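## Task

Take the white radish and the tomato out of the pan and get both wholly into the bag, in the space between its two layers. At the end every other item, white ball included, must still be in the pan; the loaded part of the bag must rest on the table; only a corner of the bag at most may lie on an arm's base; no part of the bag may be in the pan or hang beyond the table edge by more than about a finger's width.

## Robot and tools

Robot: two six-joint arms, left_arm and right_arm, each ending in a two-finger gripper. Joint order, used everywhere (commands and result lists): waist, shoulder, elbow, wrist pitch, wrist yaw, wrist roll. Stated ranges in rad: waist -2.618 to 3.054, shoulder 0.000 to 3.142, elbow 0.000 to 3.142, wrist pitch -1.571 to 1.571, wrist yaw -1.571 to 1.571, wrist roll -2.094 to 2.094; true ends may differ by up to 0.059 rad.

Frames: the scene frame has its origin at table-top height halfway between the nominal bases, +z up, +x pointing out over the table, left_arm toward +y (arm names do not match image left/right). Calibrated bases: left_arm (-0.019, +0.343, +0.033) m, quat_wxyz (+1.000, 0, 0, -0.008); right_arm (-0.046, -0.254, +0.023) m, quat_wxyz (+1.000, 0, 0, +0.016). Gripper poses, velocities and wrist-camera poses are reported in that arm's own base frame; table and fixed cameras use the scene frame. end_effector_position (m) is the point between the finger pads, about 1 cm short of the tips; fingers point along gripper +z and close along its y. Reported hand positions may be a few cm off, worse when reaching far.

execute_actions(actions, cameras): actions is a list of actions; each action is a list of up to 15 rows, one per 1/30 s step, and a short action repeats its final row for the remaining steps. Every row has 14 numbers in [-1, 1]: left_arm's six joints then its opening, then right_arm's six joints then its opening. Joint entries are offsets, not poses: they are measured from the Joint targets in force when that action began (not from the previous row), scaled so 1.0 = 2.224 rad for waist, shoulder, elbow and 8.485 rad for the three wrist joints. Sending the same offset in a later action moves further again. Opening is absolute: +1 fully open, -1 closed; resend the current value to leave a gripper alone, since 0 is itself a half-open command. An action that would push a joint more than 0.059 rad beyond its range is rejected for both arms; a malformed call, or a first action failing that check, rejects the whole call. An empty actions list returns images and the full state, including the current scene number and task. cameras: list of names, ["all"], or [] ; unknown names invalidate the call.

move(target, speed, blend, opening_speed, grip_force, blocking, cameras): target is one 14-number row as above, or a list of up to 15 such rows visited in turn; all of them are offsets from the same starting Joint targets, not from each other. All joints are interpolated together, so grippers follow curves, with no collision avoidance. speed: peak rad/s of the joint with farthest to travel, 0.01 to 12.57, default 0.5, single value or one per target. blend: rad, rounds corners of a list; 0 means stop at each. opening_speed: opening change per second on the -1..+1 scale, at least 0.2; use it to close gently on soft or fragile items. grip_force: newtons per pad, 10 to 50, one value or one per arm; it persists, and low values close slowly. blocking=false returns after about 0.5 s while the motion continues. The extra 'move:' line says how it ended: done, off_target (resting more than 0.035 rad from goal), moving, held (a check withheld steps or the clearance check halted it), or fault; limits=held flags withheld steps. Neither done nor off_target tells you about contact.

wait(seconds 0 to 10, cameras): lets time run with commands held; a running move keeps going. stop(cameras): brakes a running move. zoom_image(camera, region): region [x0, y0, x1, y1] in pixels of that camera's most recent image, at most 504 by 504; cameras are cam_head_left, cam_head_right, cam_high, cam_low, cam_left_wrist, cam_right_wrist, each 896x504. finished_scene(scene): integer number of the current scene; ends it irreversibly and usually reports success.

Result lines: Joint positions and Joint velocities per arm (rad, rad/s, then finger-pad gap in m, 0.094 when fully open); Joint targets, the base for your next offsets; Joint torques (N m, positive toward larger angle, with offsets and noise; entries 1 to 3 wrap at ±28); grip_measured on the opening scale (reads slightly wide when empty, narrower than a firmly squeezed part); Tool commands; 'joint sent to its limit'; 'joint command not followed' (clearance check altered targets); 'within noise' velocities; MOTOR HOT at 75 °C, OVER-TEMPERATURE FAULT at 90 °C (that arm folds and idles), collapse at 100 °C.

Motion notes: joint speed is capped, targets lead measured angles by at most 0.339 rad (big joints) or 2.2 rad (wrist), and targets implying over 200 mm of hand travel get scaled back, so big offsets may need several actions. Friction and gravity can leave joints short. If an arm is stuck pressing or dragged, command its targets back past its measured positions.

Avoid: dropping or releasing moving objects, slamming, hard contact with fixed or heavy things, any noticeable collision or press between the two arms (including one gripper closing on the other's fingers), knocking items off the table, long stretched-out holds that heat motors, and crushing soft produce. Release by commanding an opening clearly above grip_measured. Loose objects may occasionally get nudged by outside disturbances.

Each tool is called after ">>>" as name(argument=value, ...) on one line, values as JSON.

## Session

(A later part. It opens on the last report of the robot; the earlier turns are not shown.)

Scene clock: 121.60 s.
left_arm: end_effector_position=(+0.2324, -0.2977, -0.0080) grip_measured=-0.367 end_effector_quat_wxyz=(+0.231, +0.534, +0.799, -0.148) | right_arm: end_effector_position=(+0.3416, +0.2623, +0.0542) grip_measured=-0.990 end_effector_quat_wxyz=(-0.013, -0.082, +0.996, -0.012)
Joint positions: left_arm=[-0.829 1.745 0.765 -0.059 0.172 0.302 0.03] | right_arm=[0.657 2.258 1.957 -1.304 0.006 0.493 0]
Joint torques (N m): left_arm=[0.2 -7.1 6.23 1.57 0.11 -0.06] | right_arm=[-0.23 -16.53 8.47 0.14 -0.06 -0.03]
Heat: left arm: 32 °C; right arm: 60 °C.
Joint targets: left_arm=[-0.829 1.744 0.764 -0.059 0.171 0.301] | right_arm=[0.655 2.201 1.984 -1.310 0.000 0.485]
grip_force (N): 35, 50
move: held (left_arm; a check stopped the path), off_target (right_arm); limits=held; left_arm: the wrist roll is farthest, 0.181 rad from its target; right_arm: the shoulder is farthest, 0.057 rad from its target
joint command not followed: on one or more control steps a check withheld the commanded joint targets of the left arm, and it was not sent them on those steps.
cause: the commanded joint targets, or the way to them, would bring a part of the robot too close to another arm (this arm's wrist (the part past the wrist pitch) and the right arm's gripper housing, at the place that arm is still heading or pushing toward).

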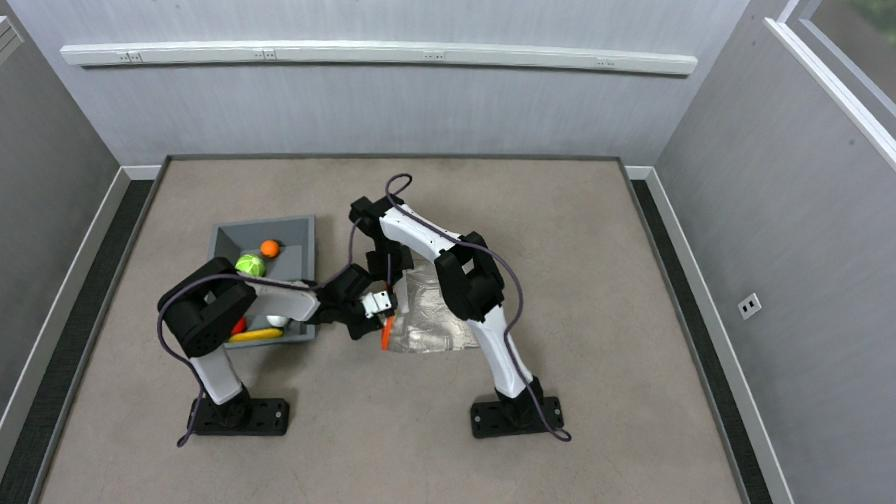

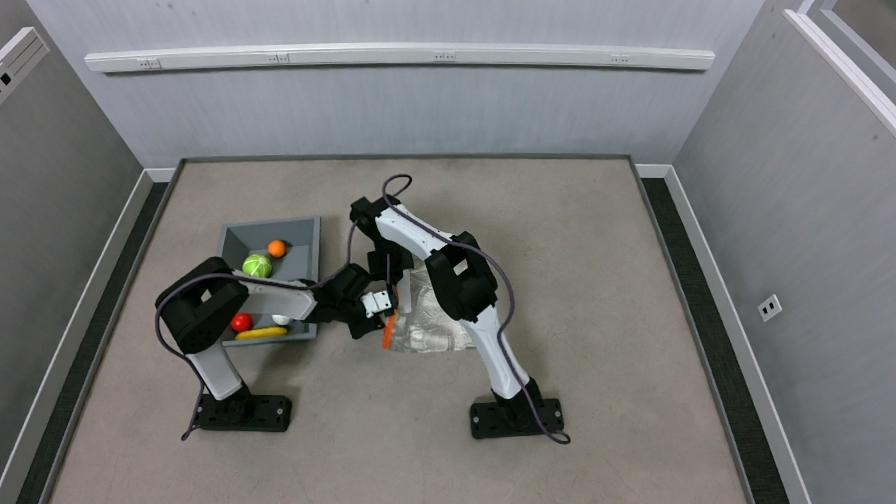

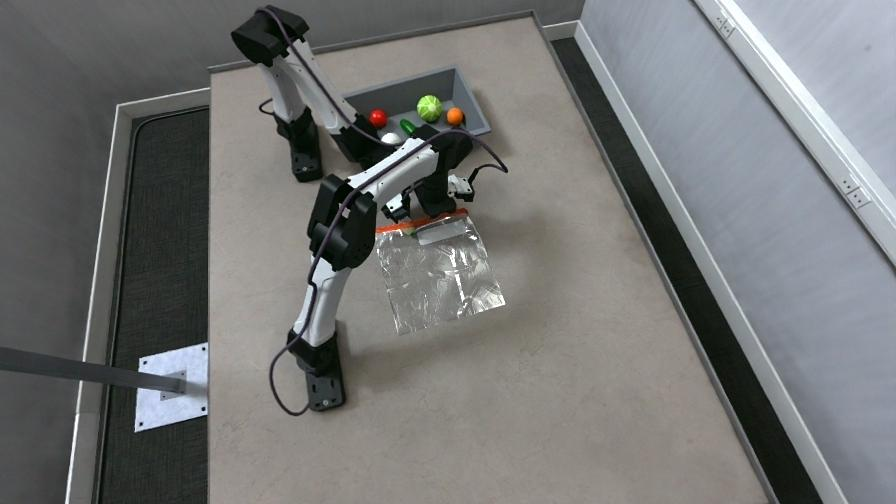

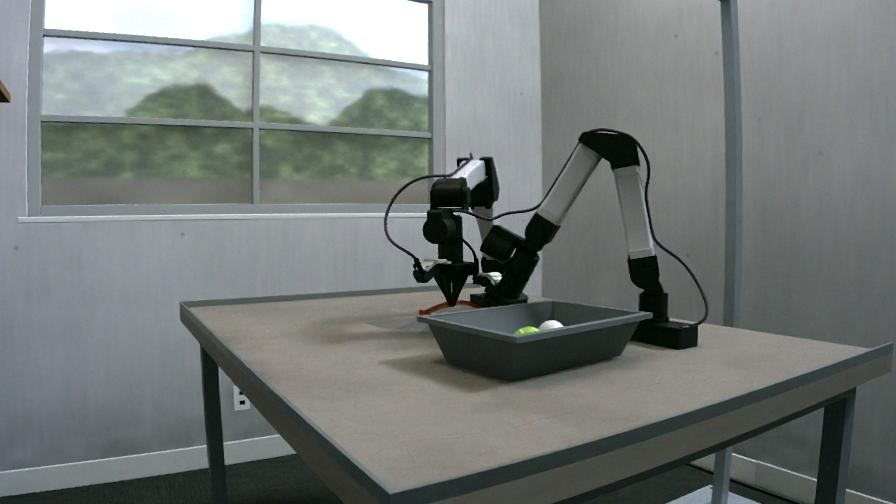

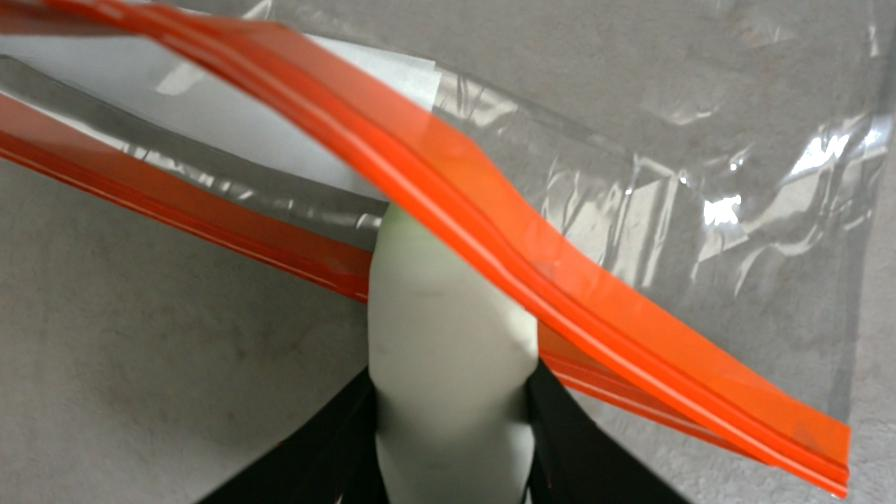

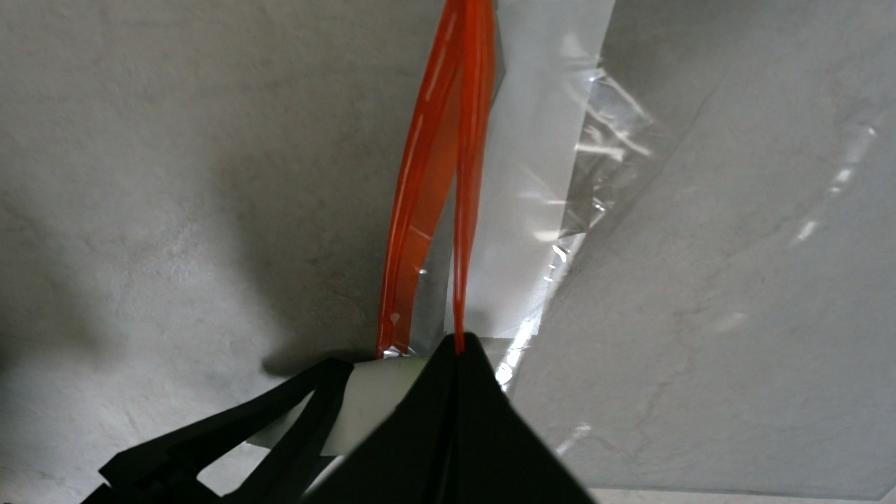

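>>> move(target=[[0,0,0,0,0,0,-0.55,0,0,0,0,0,0,-0.6],[0,0,0,0,0,0,-0.55,0,0,0.1574,-0.0306,0,0,-0.6],[0,0,0,0,0,0,-0.55,-0.1569,-0.2043,-0.2941,0.02,0,0,-0.6],[0,0,0,0,0,0,-0.55,-0.1569,-0.149,-0.4036,0.0616,0,0,-1]], speed=[0.5,0.4,0.7,0.25], blend=[0,0.1,0,0], cameras=["all"])

>>> zoom_image(camera="cam_head_left", region=[300, 200, 500, 370])

Scene clock: 128.27 s.
left_arm: end_effector_position=(+0.2324, -0.2977, -0.0080) grip_measured=-0.367 end_effector_quat_wxyz=(+0.231, +0.534, +0.799, -0.148) | right_arm: end_effector_position=(+0.2985, +0.0947, -0.0086) grip_measured=-0.991 end_effector_quat_wxyz=(+0.002, +0.091, +0.996, -0.002)
Joint positions: left_arm=[-0.829 1.745 0.765 -0.059 0.172 0.302 0.03] | right_arm=[0.31 1.858 1.088 -0.799 0.006 0.492 0]
Joint torques (N m): left_arm=[0.21 -7.08 6.26 1.56 0.11 -0.06] | right_arm=[-0.36 -6.71 5.04 0.39 -0.06 -0.02]
Heat: left arm: 32 °C; right arm: 59 °C.
Joint targets: left_arm=[-0.829 1.744 0.764 -0.059 0.171 0.301] | right_arm=[0.306 1.869 1.086 -0.787 0.000 0.485]
grip_force (N): 35, 50
move: done

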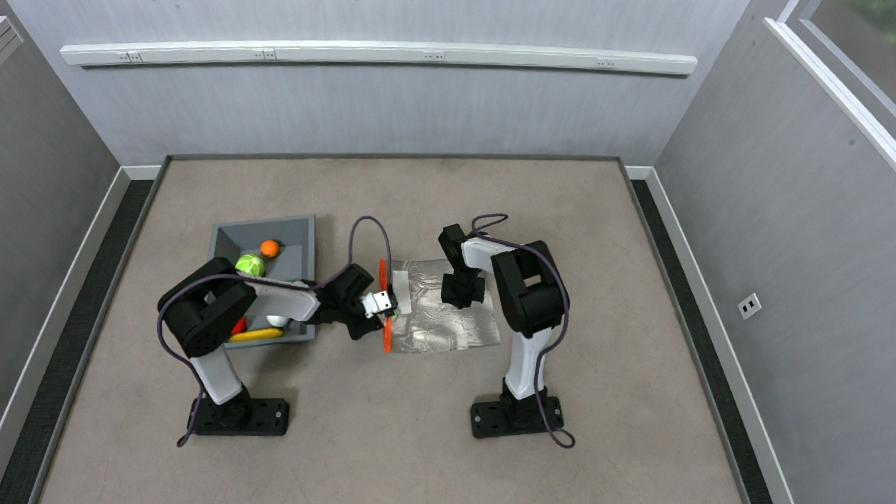

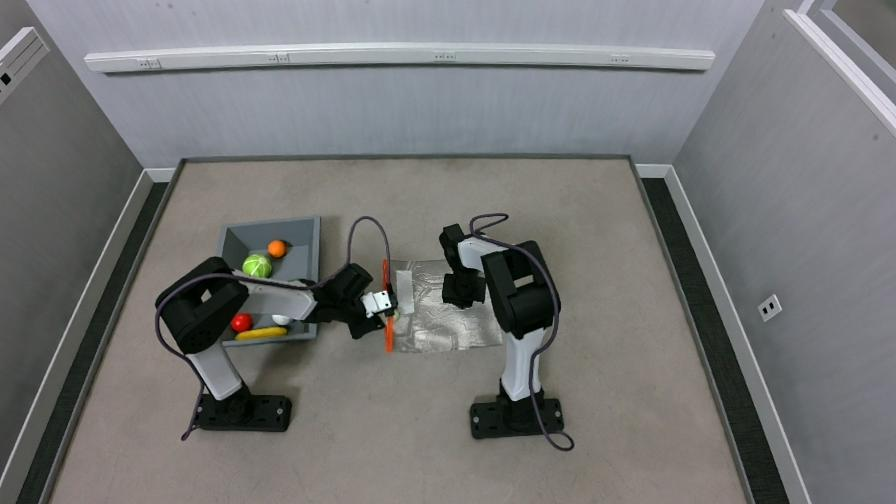

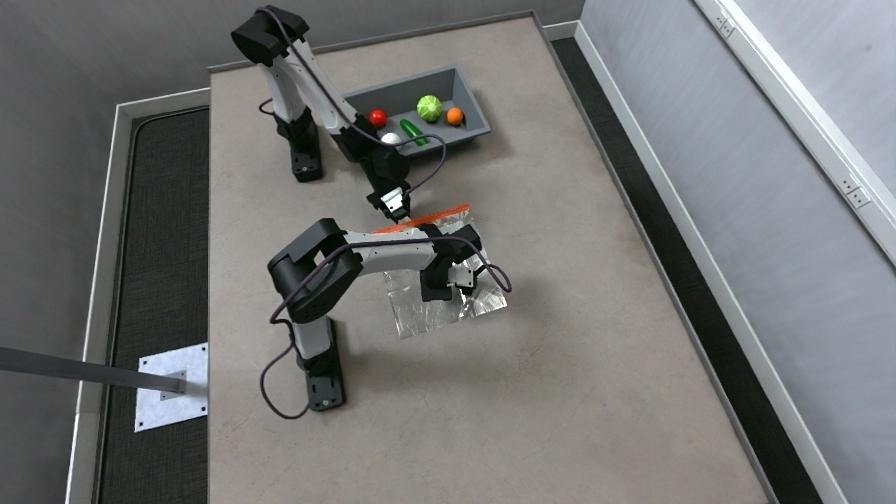

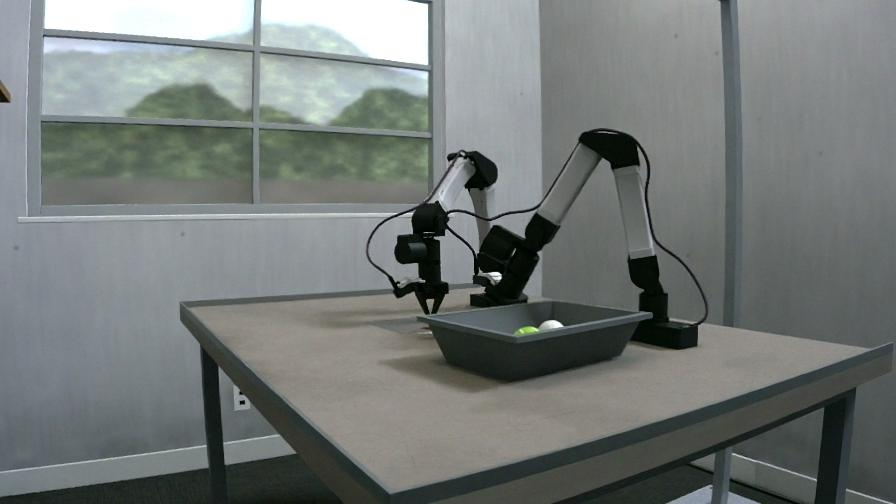

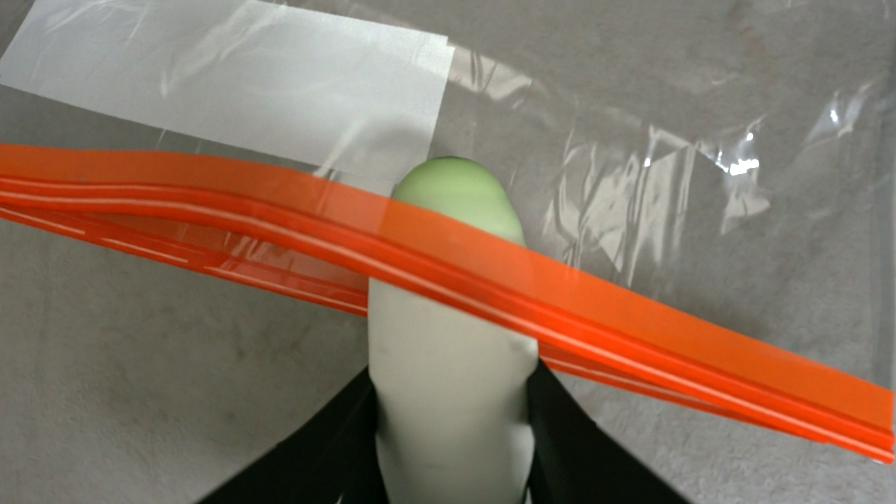

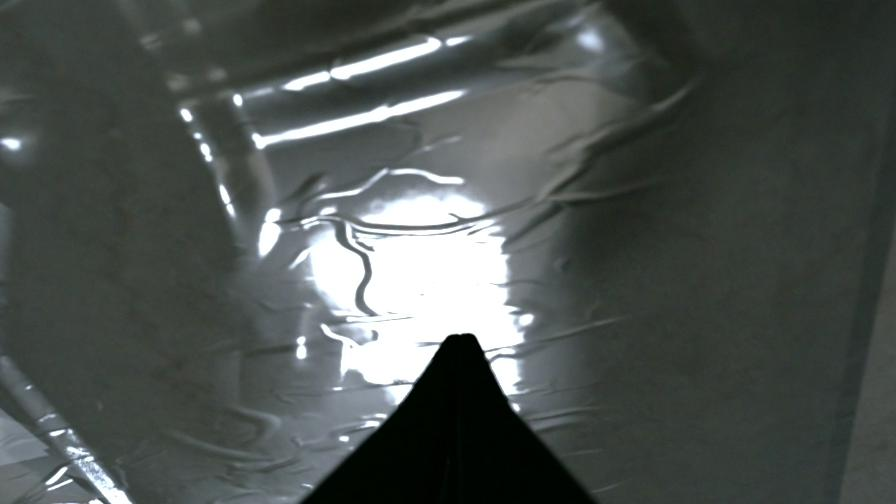

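Scaled by 2.520 from the camera's 896x504 image, which has a finer 1280x720 frame.

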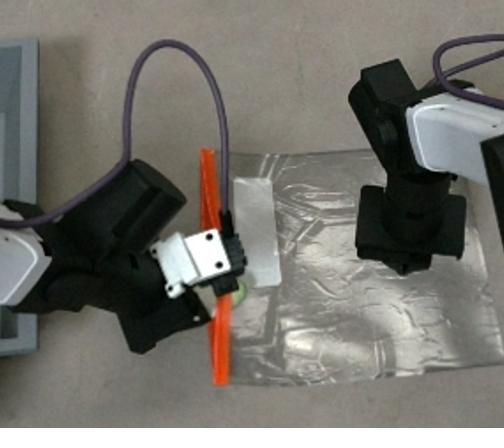

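>>> move(target=[[0,0,0,0,0,0,-0.55,0,0,-0.0135,0.0035,0,0,-1],[-0.0171,0.0733,0.1025,-0.0095,0.0111,0.0152,-0.55,0,0,-0.0135,0.0035,0,0,-1]], speed=0.15, cameras=["all"])

>>> zoom_image(camera="cam_head_left", region=[300, 200, 500, 370])

Scene clock: 132.13 s.
left_arm: end_effector_position=(+0.2424, -0.3475, -0.0033) grip_measured=-0.367 end_effector_quat_wxyz=(+0.226, +0.597, +0.750, -0.173) | right_arm: end_effector_position=(+0.2985, +0.0947, -0.0099) grip_measured=-0.991 end_effector_quat_wxyz=(+0.004, +0.091, +0.996, -0.001)
Joint positions: left_arm=[-0.861 1.889 0.972 -0.126 0.248 0.417 0.03] | right_arm=[0.31 1.858 1.082 -0.789 0.006 0.492 0]
Joint torques (N m): left_arm=[-0.29 -7.17 8.49 1.39 0.32 0.07] | right_arm=[-0.35 -6.68 2.78 0.6 -0.05 -0.02]
Heat: left arm: 32 °C; right arm: 57 °C.
Joint targets: left_arm=[-0.868 1.907 0.992 -0.139 0.265 0.430] | right_arm=[0.306 1.869 1.056 -0.758 0.000 0.485]
grip_force (N): 35, 50
move: done

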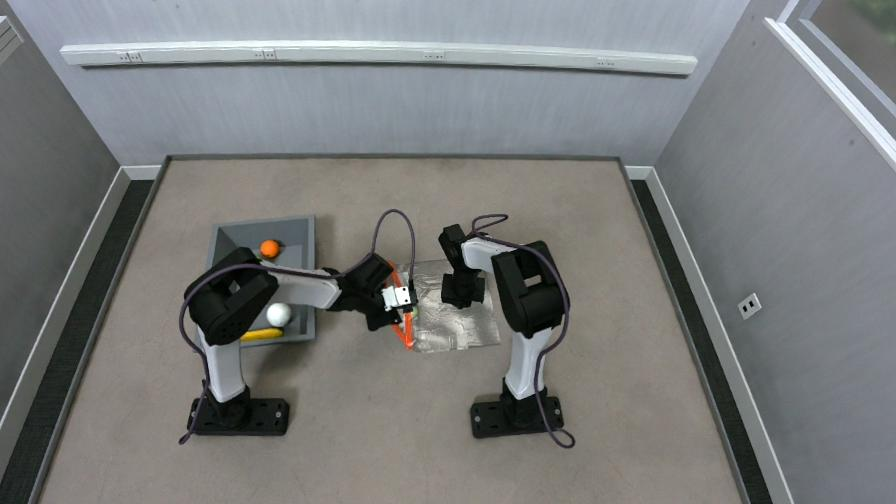

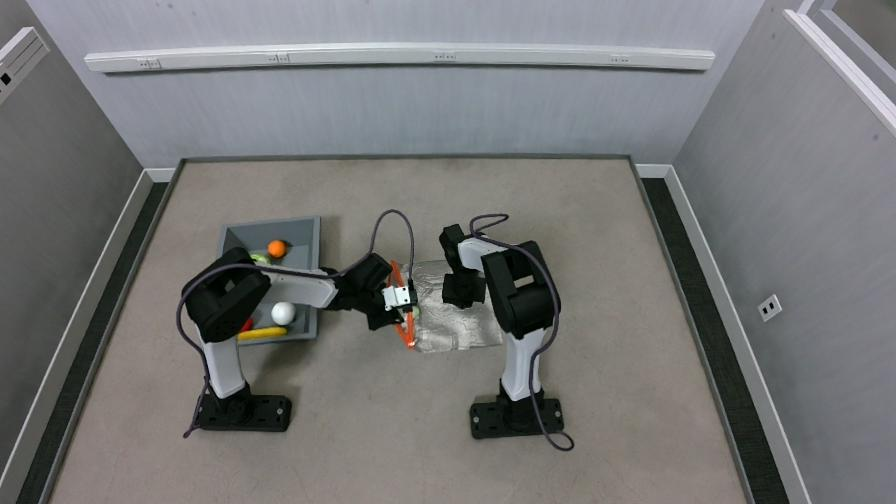

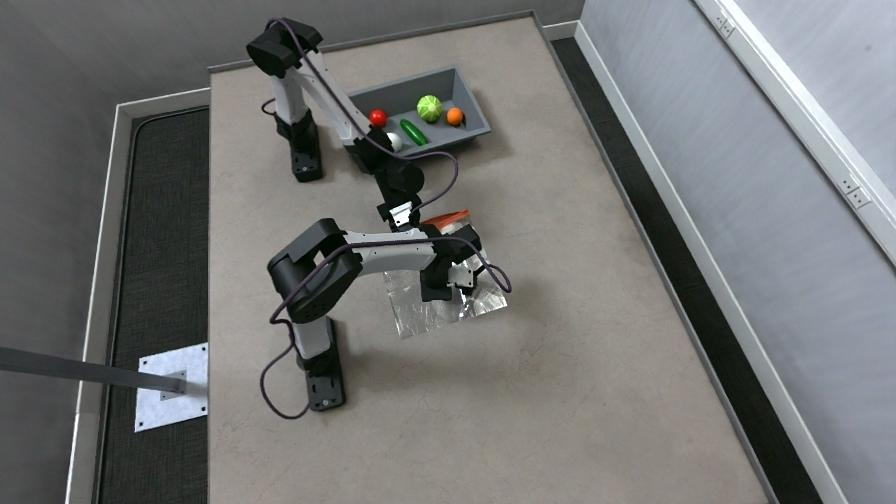

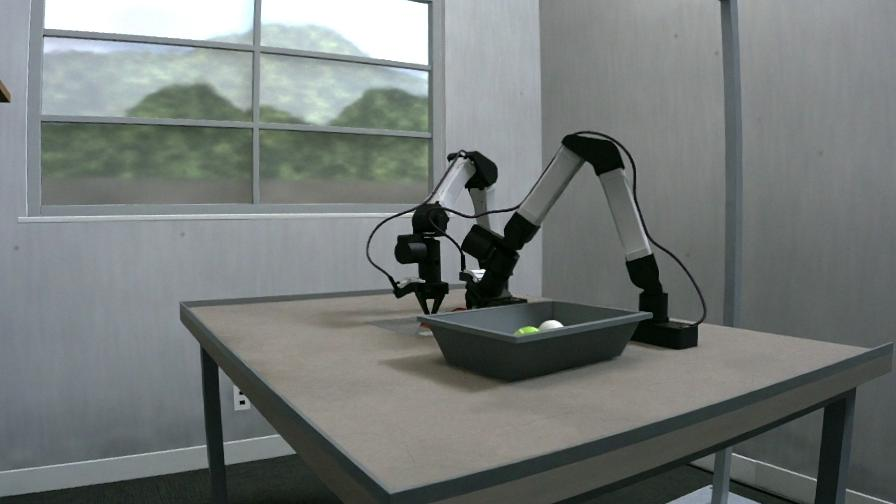

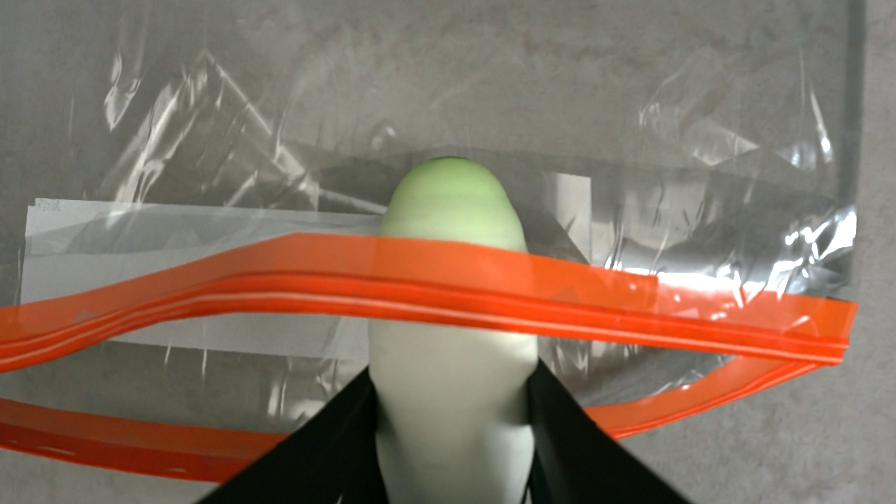

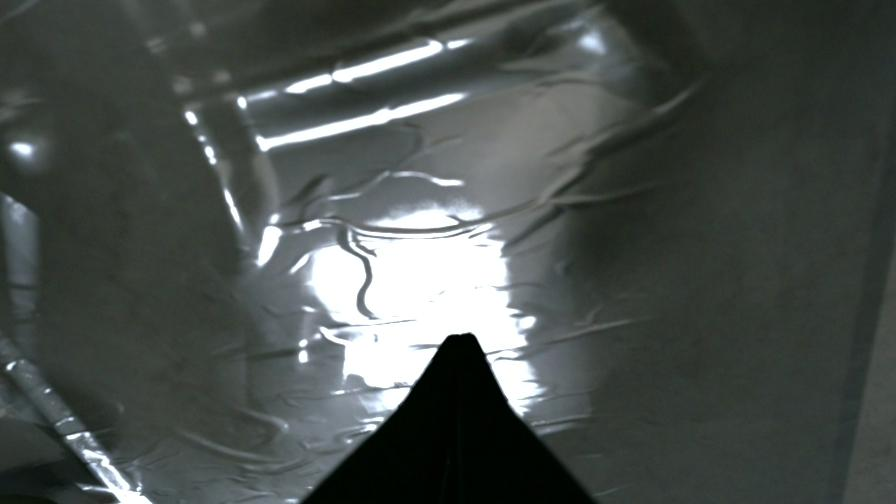

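Scaled by 2.520 from the camera's 896x504 image, which has a finer 1280x720 frame.

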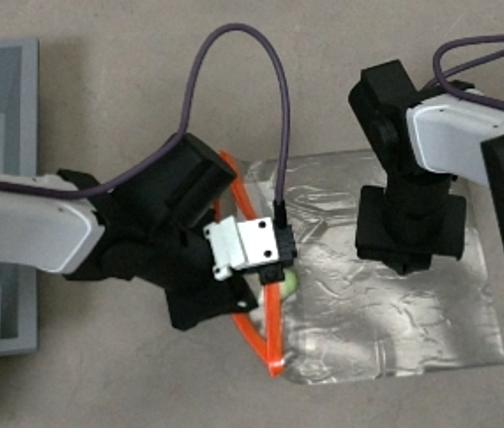

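>>> move(target=[[0,0,0,0,0,0,-0.55,0,0,0.1574,-0.0412,0,0,-1],[0,0,0,0,0,0,-0.55,0.1457,0.2388,0.5594,-0.0827,0,-0.0035,-1],[0,0,0,0,0,0,-0.55,0.1457,0.2388,0.5594,-0.0827,0,-0.0035,0.1]], speed=0.8, blend=[0.1,0,0], cameras=["cam_right_wrist","cam_left_wrist","cam_head_left"])

Scene clock: 135.73 s.
left_arm: end_effector_position=(+0.2421, -0.3475, -0.0033) grip_measured=-0.367 end_effector_quat_wxyz=(+0.226, +0.597, +0.750, -0.174) | right_arm: end_effector_position=(+0.3741, +0.2733, +0.0797) grip_measured=+0.099 end_effector_quat_wxyz=(+0.004, -0.085, +0.996, +0.000)
Joint positions: left_arm=[-0.861 1.889 0.972 -0.126 0.249 0.417 0.03] | right_arm=[0.633 2.383 2.273 -1.454 0.004 0.462 0.052]
Joint torques (N m): left_arm=[-0.34 -7.16 8.51 1.38 0.32 0.06] | right_arm=[-0.21 -10.77 8.55 0.22 -0.04 -0.02]
Heat: left arm: 32 °C; right arm: 56 °C.
Joint targets: left_arm=[-0.868 1.907 0.992 -0.139 0.265 0.430] | right_arm=[0.630 2.400 2.300 -1.460 0.000 0.456]
grip_force (N): 35, 50
move: done
Images, in order (width x height): cam_head_left 896x504, cam_left_wrist 896x504, cam_right_wrist 896x504.

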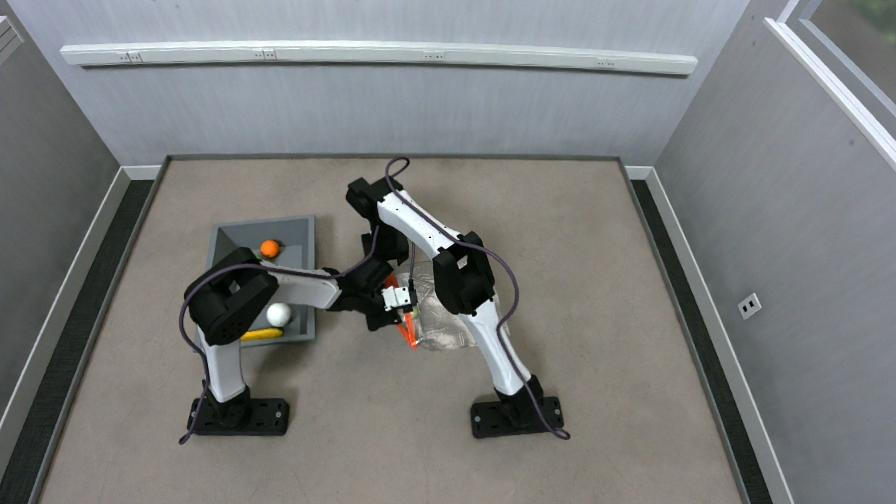

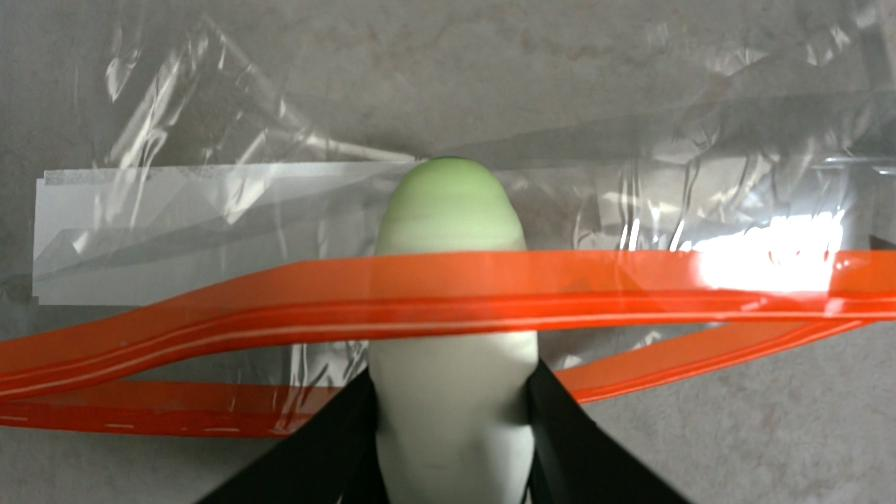

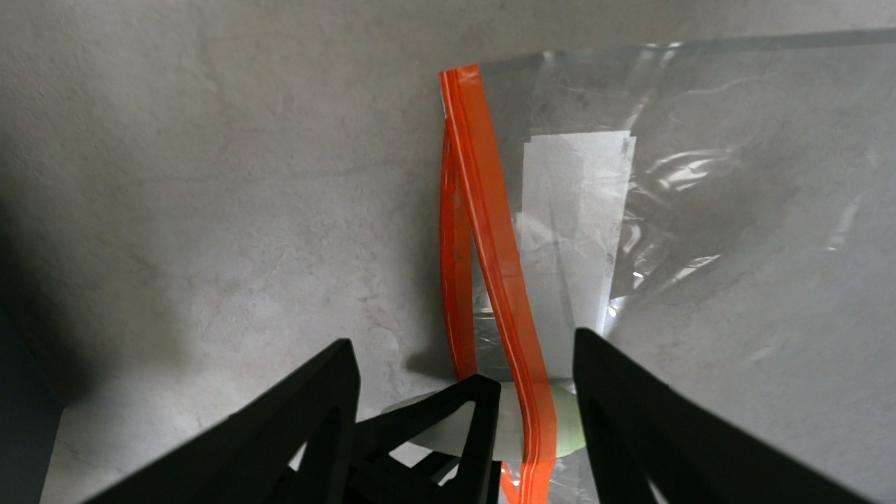

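>>> move(target=[[0,0,0,0,0,0,-0.55,-0.0075,0,-0.1484,0.0383,0,-0.0007,0.1],[0,0,0,0,0,0,-0.55,-0.0075,0,-0.1484,0.0383,0,-0.0007,-1]], speed=0.35, cameras=["cam_right_wrist","cam_left_wrist","cam_head_left"])

Scene clock: 138.33 s.
left_arm: end_effector_position=(+0.2421, -0.3474, -0.0034) grip_measured=-0.367 end_effector_quat_wxyz=(+0.226, +0.597, +0.750, -0.174) | right_arm: end_effector_position=(+0.3779, +0.2684, +0.0032) grip_measured=-0.990 end_effector_quat_wxyz=(+0.006, -0.081, +0.997, +0.001)
Joint positions: left_arm=[-0.861 1.889 0.972 -0.127 0.249 0.417 0.03] | right_arm=[0.619 2.386 1.972 -1.146 0.004 0.457 0]
Joint torques (N m): left_arm=[-0.31 -7.15 8.5 1.39 0.32 0.07] | right_arm=[-0.54 -10.99 5.74 0.4 -0.04 -0.02]
Heat: left arm: 32 °C; right arm: 55 °C.
Joint targets: left_arm=[-0.868 1.907 0.992 -0.139 0.265 0.430] | right_arm=[0.613 2.400 1.970 -1.135 0.000 0.450]
grip_force (N): 35, 50
move: done
Images, in order (width x height): cam_head_left 896x504, cam_left_wrist 896x504, cam_right_wrist 896x504.

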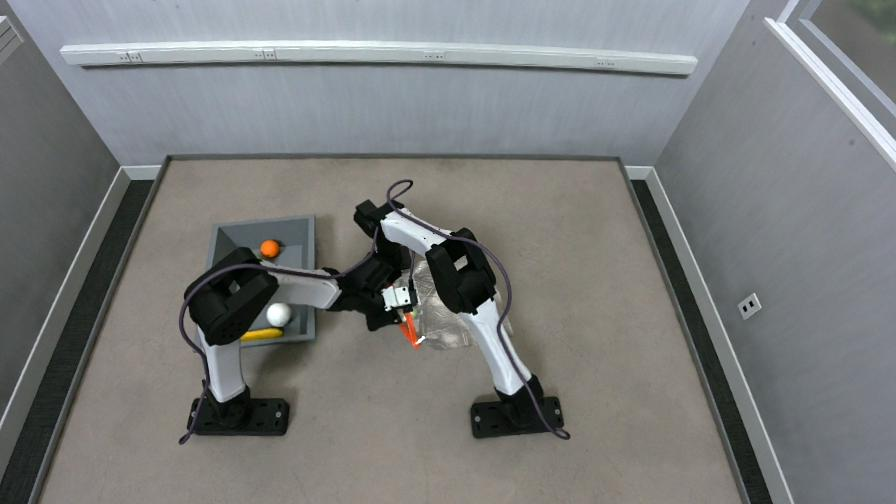

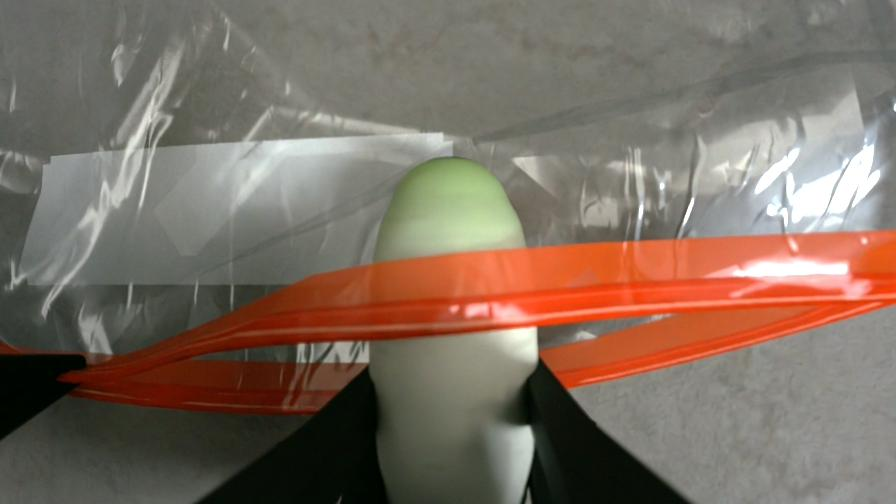

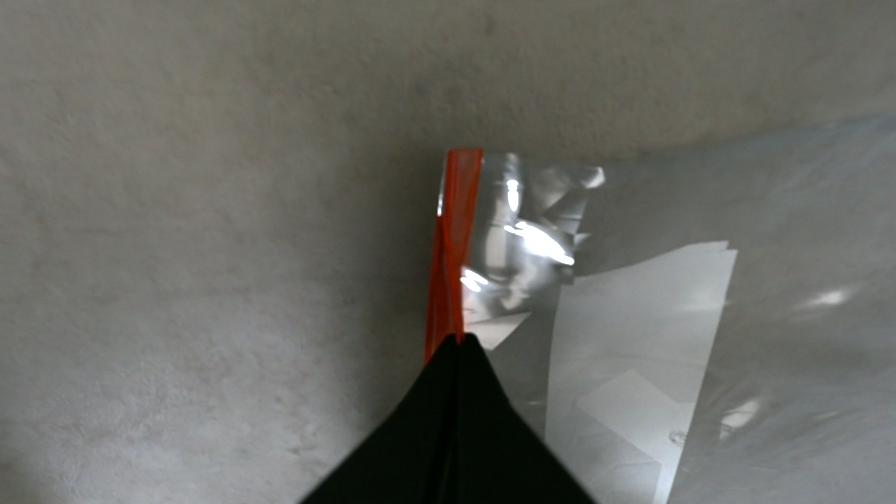

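>>> move(target=[-0.0234,0.0441,0.0661,-0.0054,-0.0047,-0.0071,-0.55,0.0117,0,0,0,0,0,-1], speed=0.12, cameras=["all"])

>>> zoom_image(camera="cam_head_left", region=[300, 200, 500, 370])

Scene clock: 140.53 s.
left_arm: end_effector_position=(+0.2445, -0.3843, -0.0024) grip_measured=-0.367 end_effector_quat_wxyz=(+0.221, +0.603, +0.745, -0.180) | right_arm: end_effector_position=(+0.3742, +0.2736, +0.0032) grip_measured=-0.990 end_effector_quat_wxyz=(+0.006, -0.088, +0.996, +0.001)
Joint positions: left_arm=[-0.913 1.985 1.118 -0.173 0.241 0.382 0.03] | right_arm=[0.633 2.386 1.972 -1.146 0.004 0.457 0]
Joint torques (N m): left_arm=[-0.31 -7.98 8.84 1.4 0.02 -0.14] | right_arm=[0.59 -10.97 5.71 0.4 -0.04 -0.02]
Heat: left arm: 32 °C; right arm: 55 °C.
Joint targets: left_arm=[-0.920 2.005 1.140 -0.185 0.225 0.369] | right_arm=[0.640 2.400 1.970 -1.135 0.000 0.450]
grip_force (N): 35, 50
move: done

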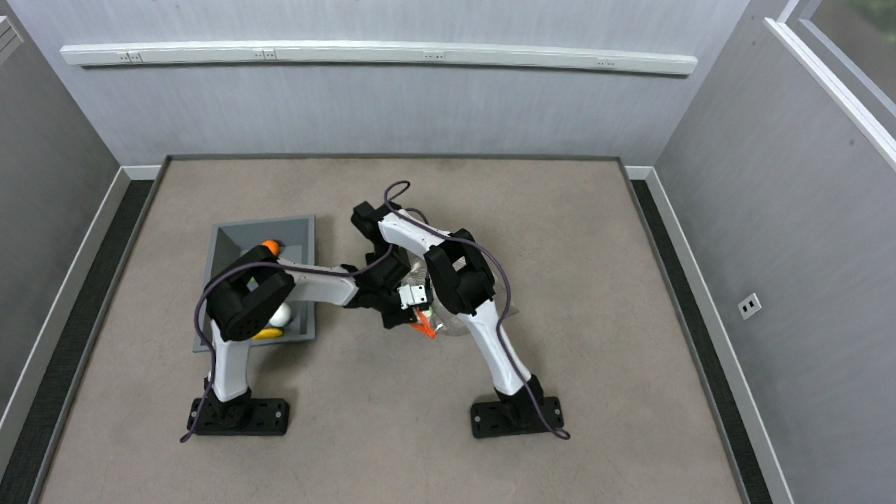

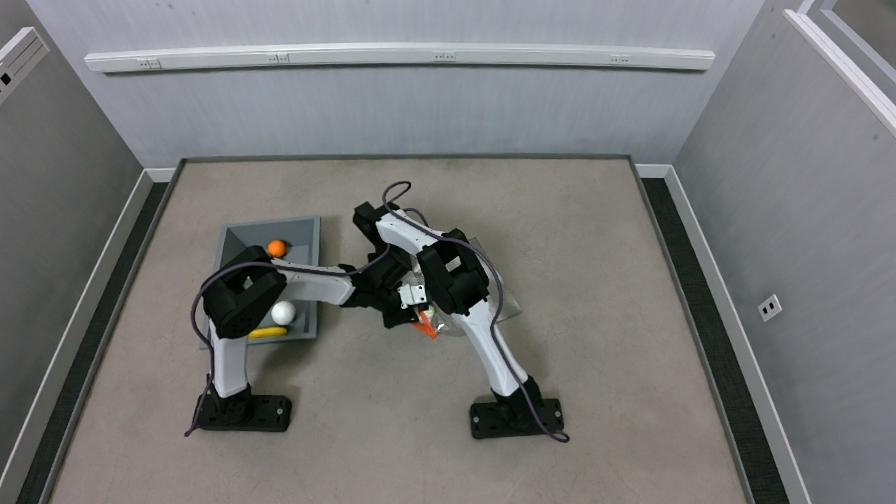

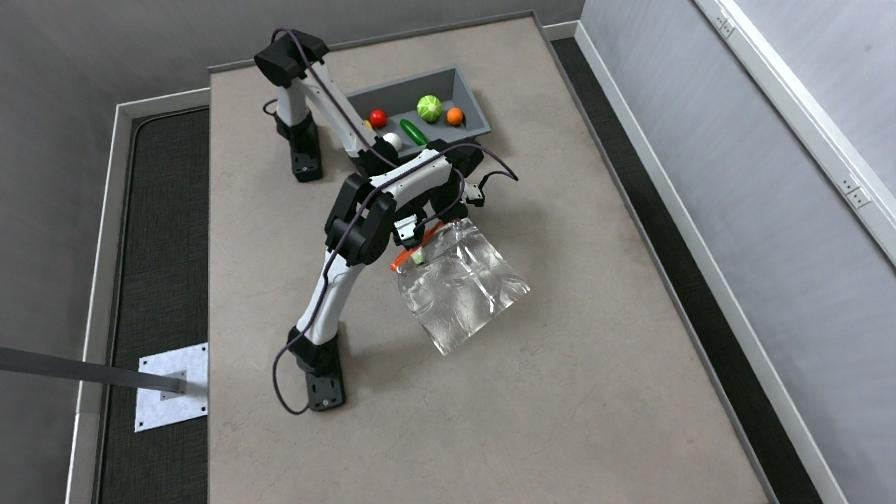

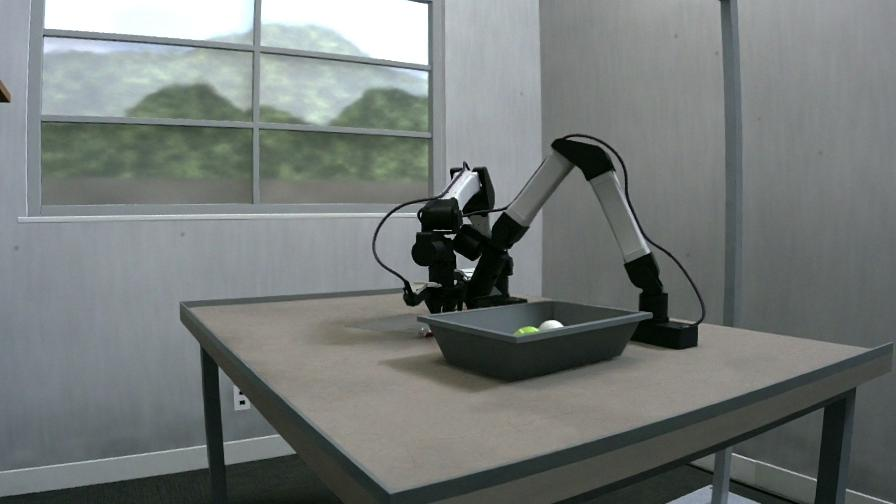

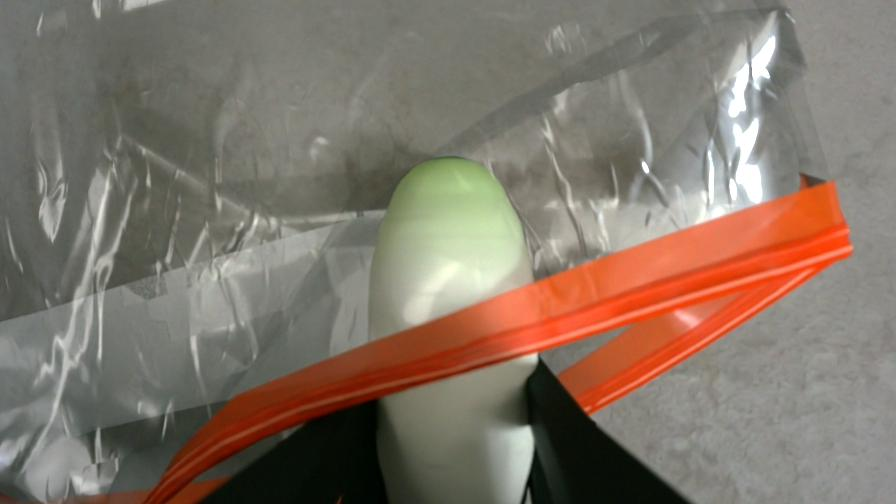

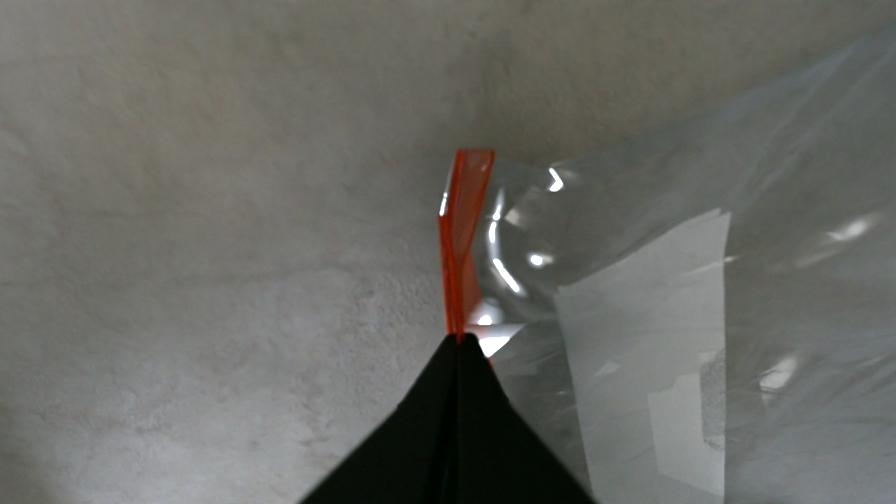

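Scaled by 2.520 from the camera's 896x504 image, which has a finer 1280x720 frame.

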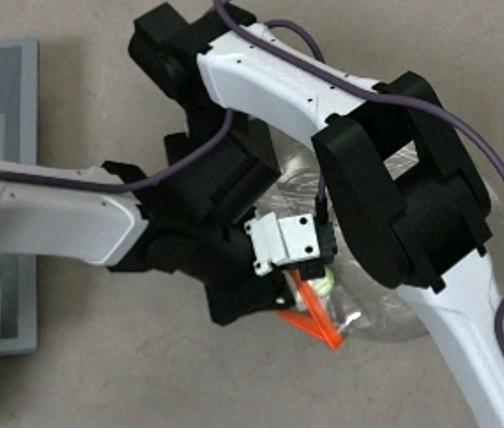

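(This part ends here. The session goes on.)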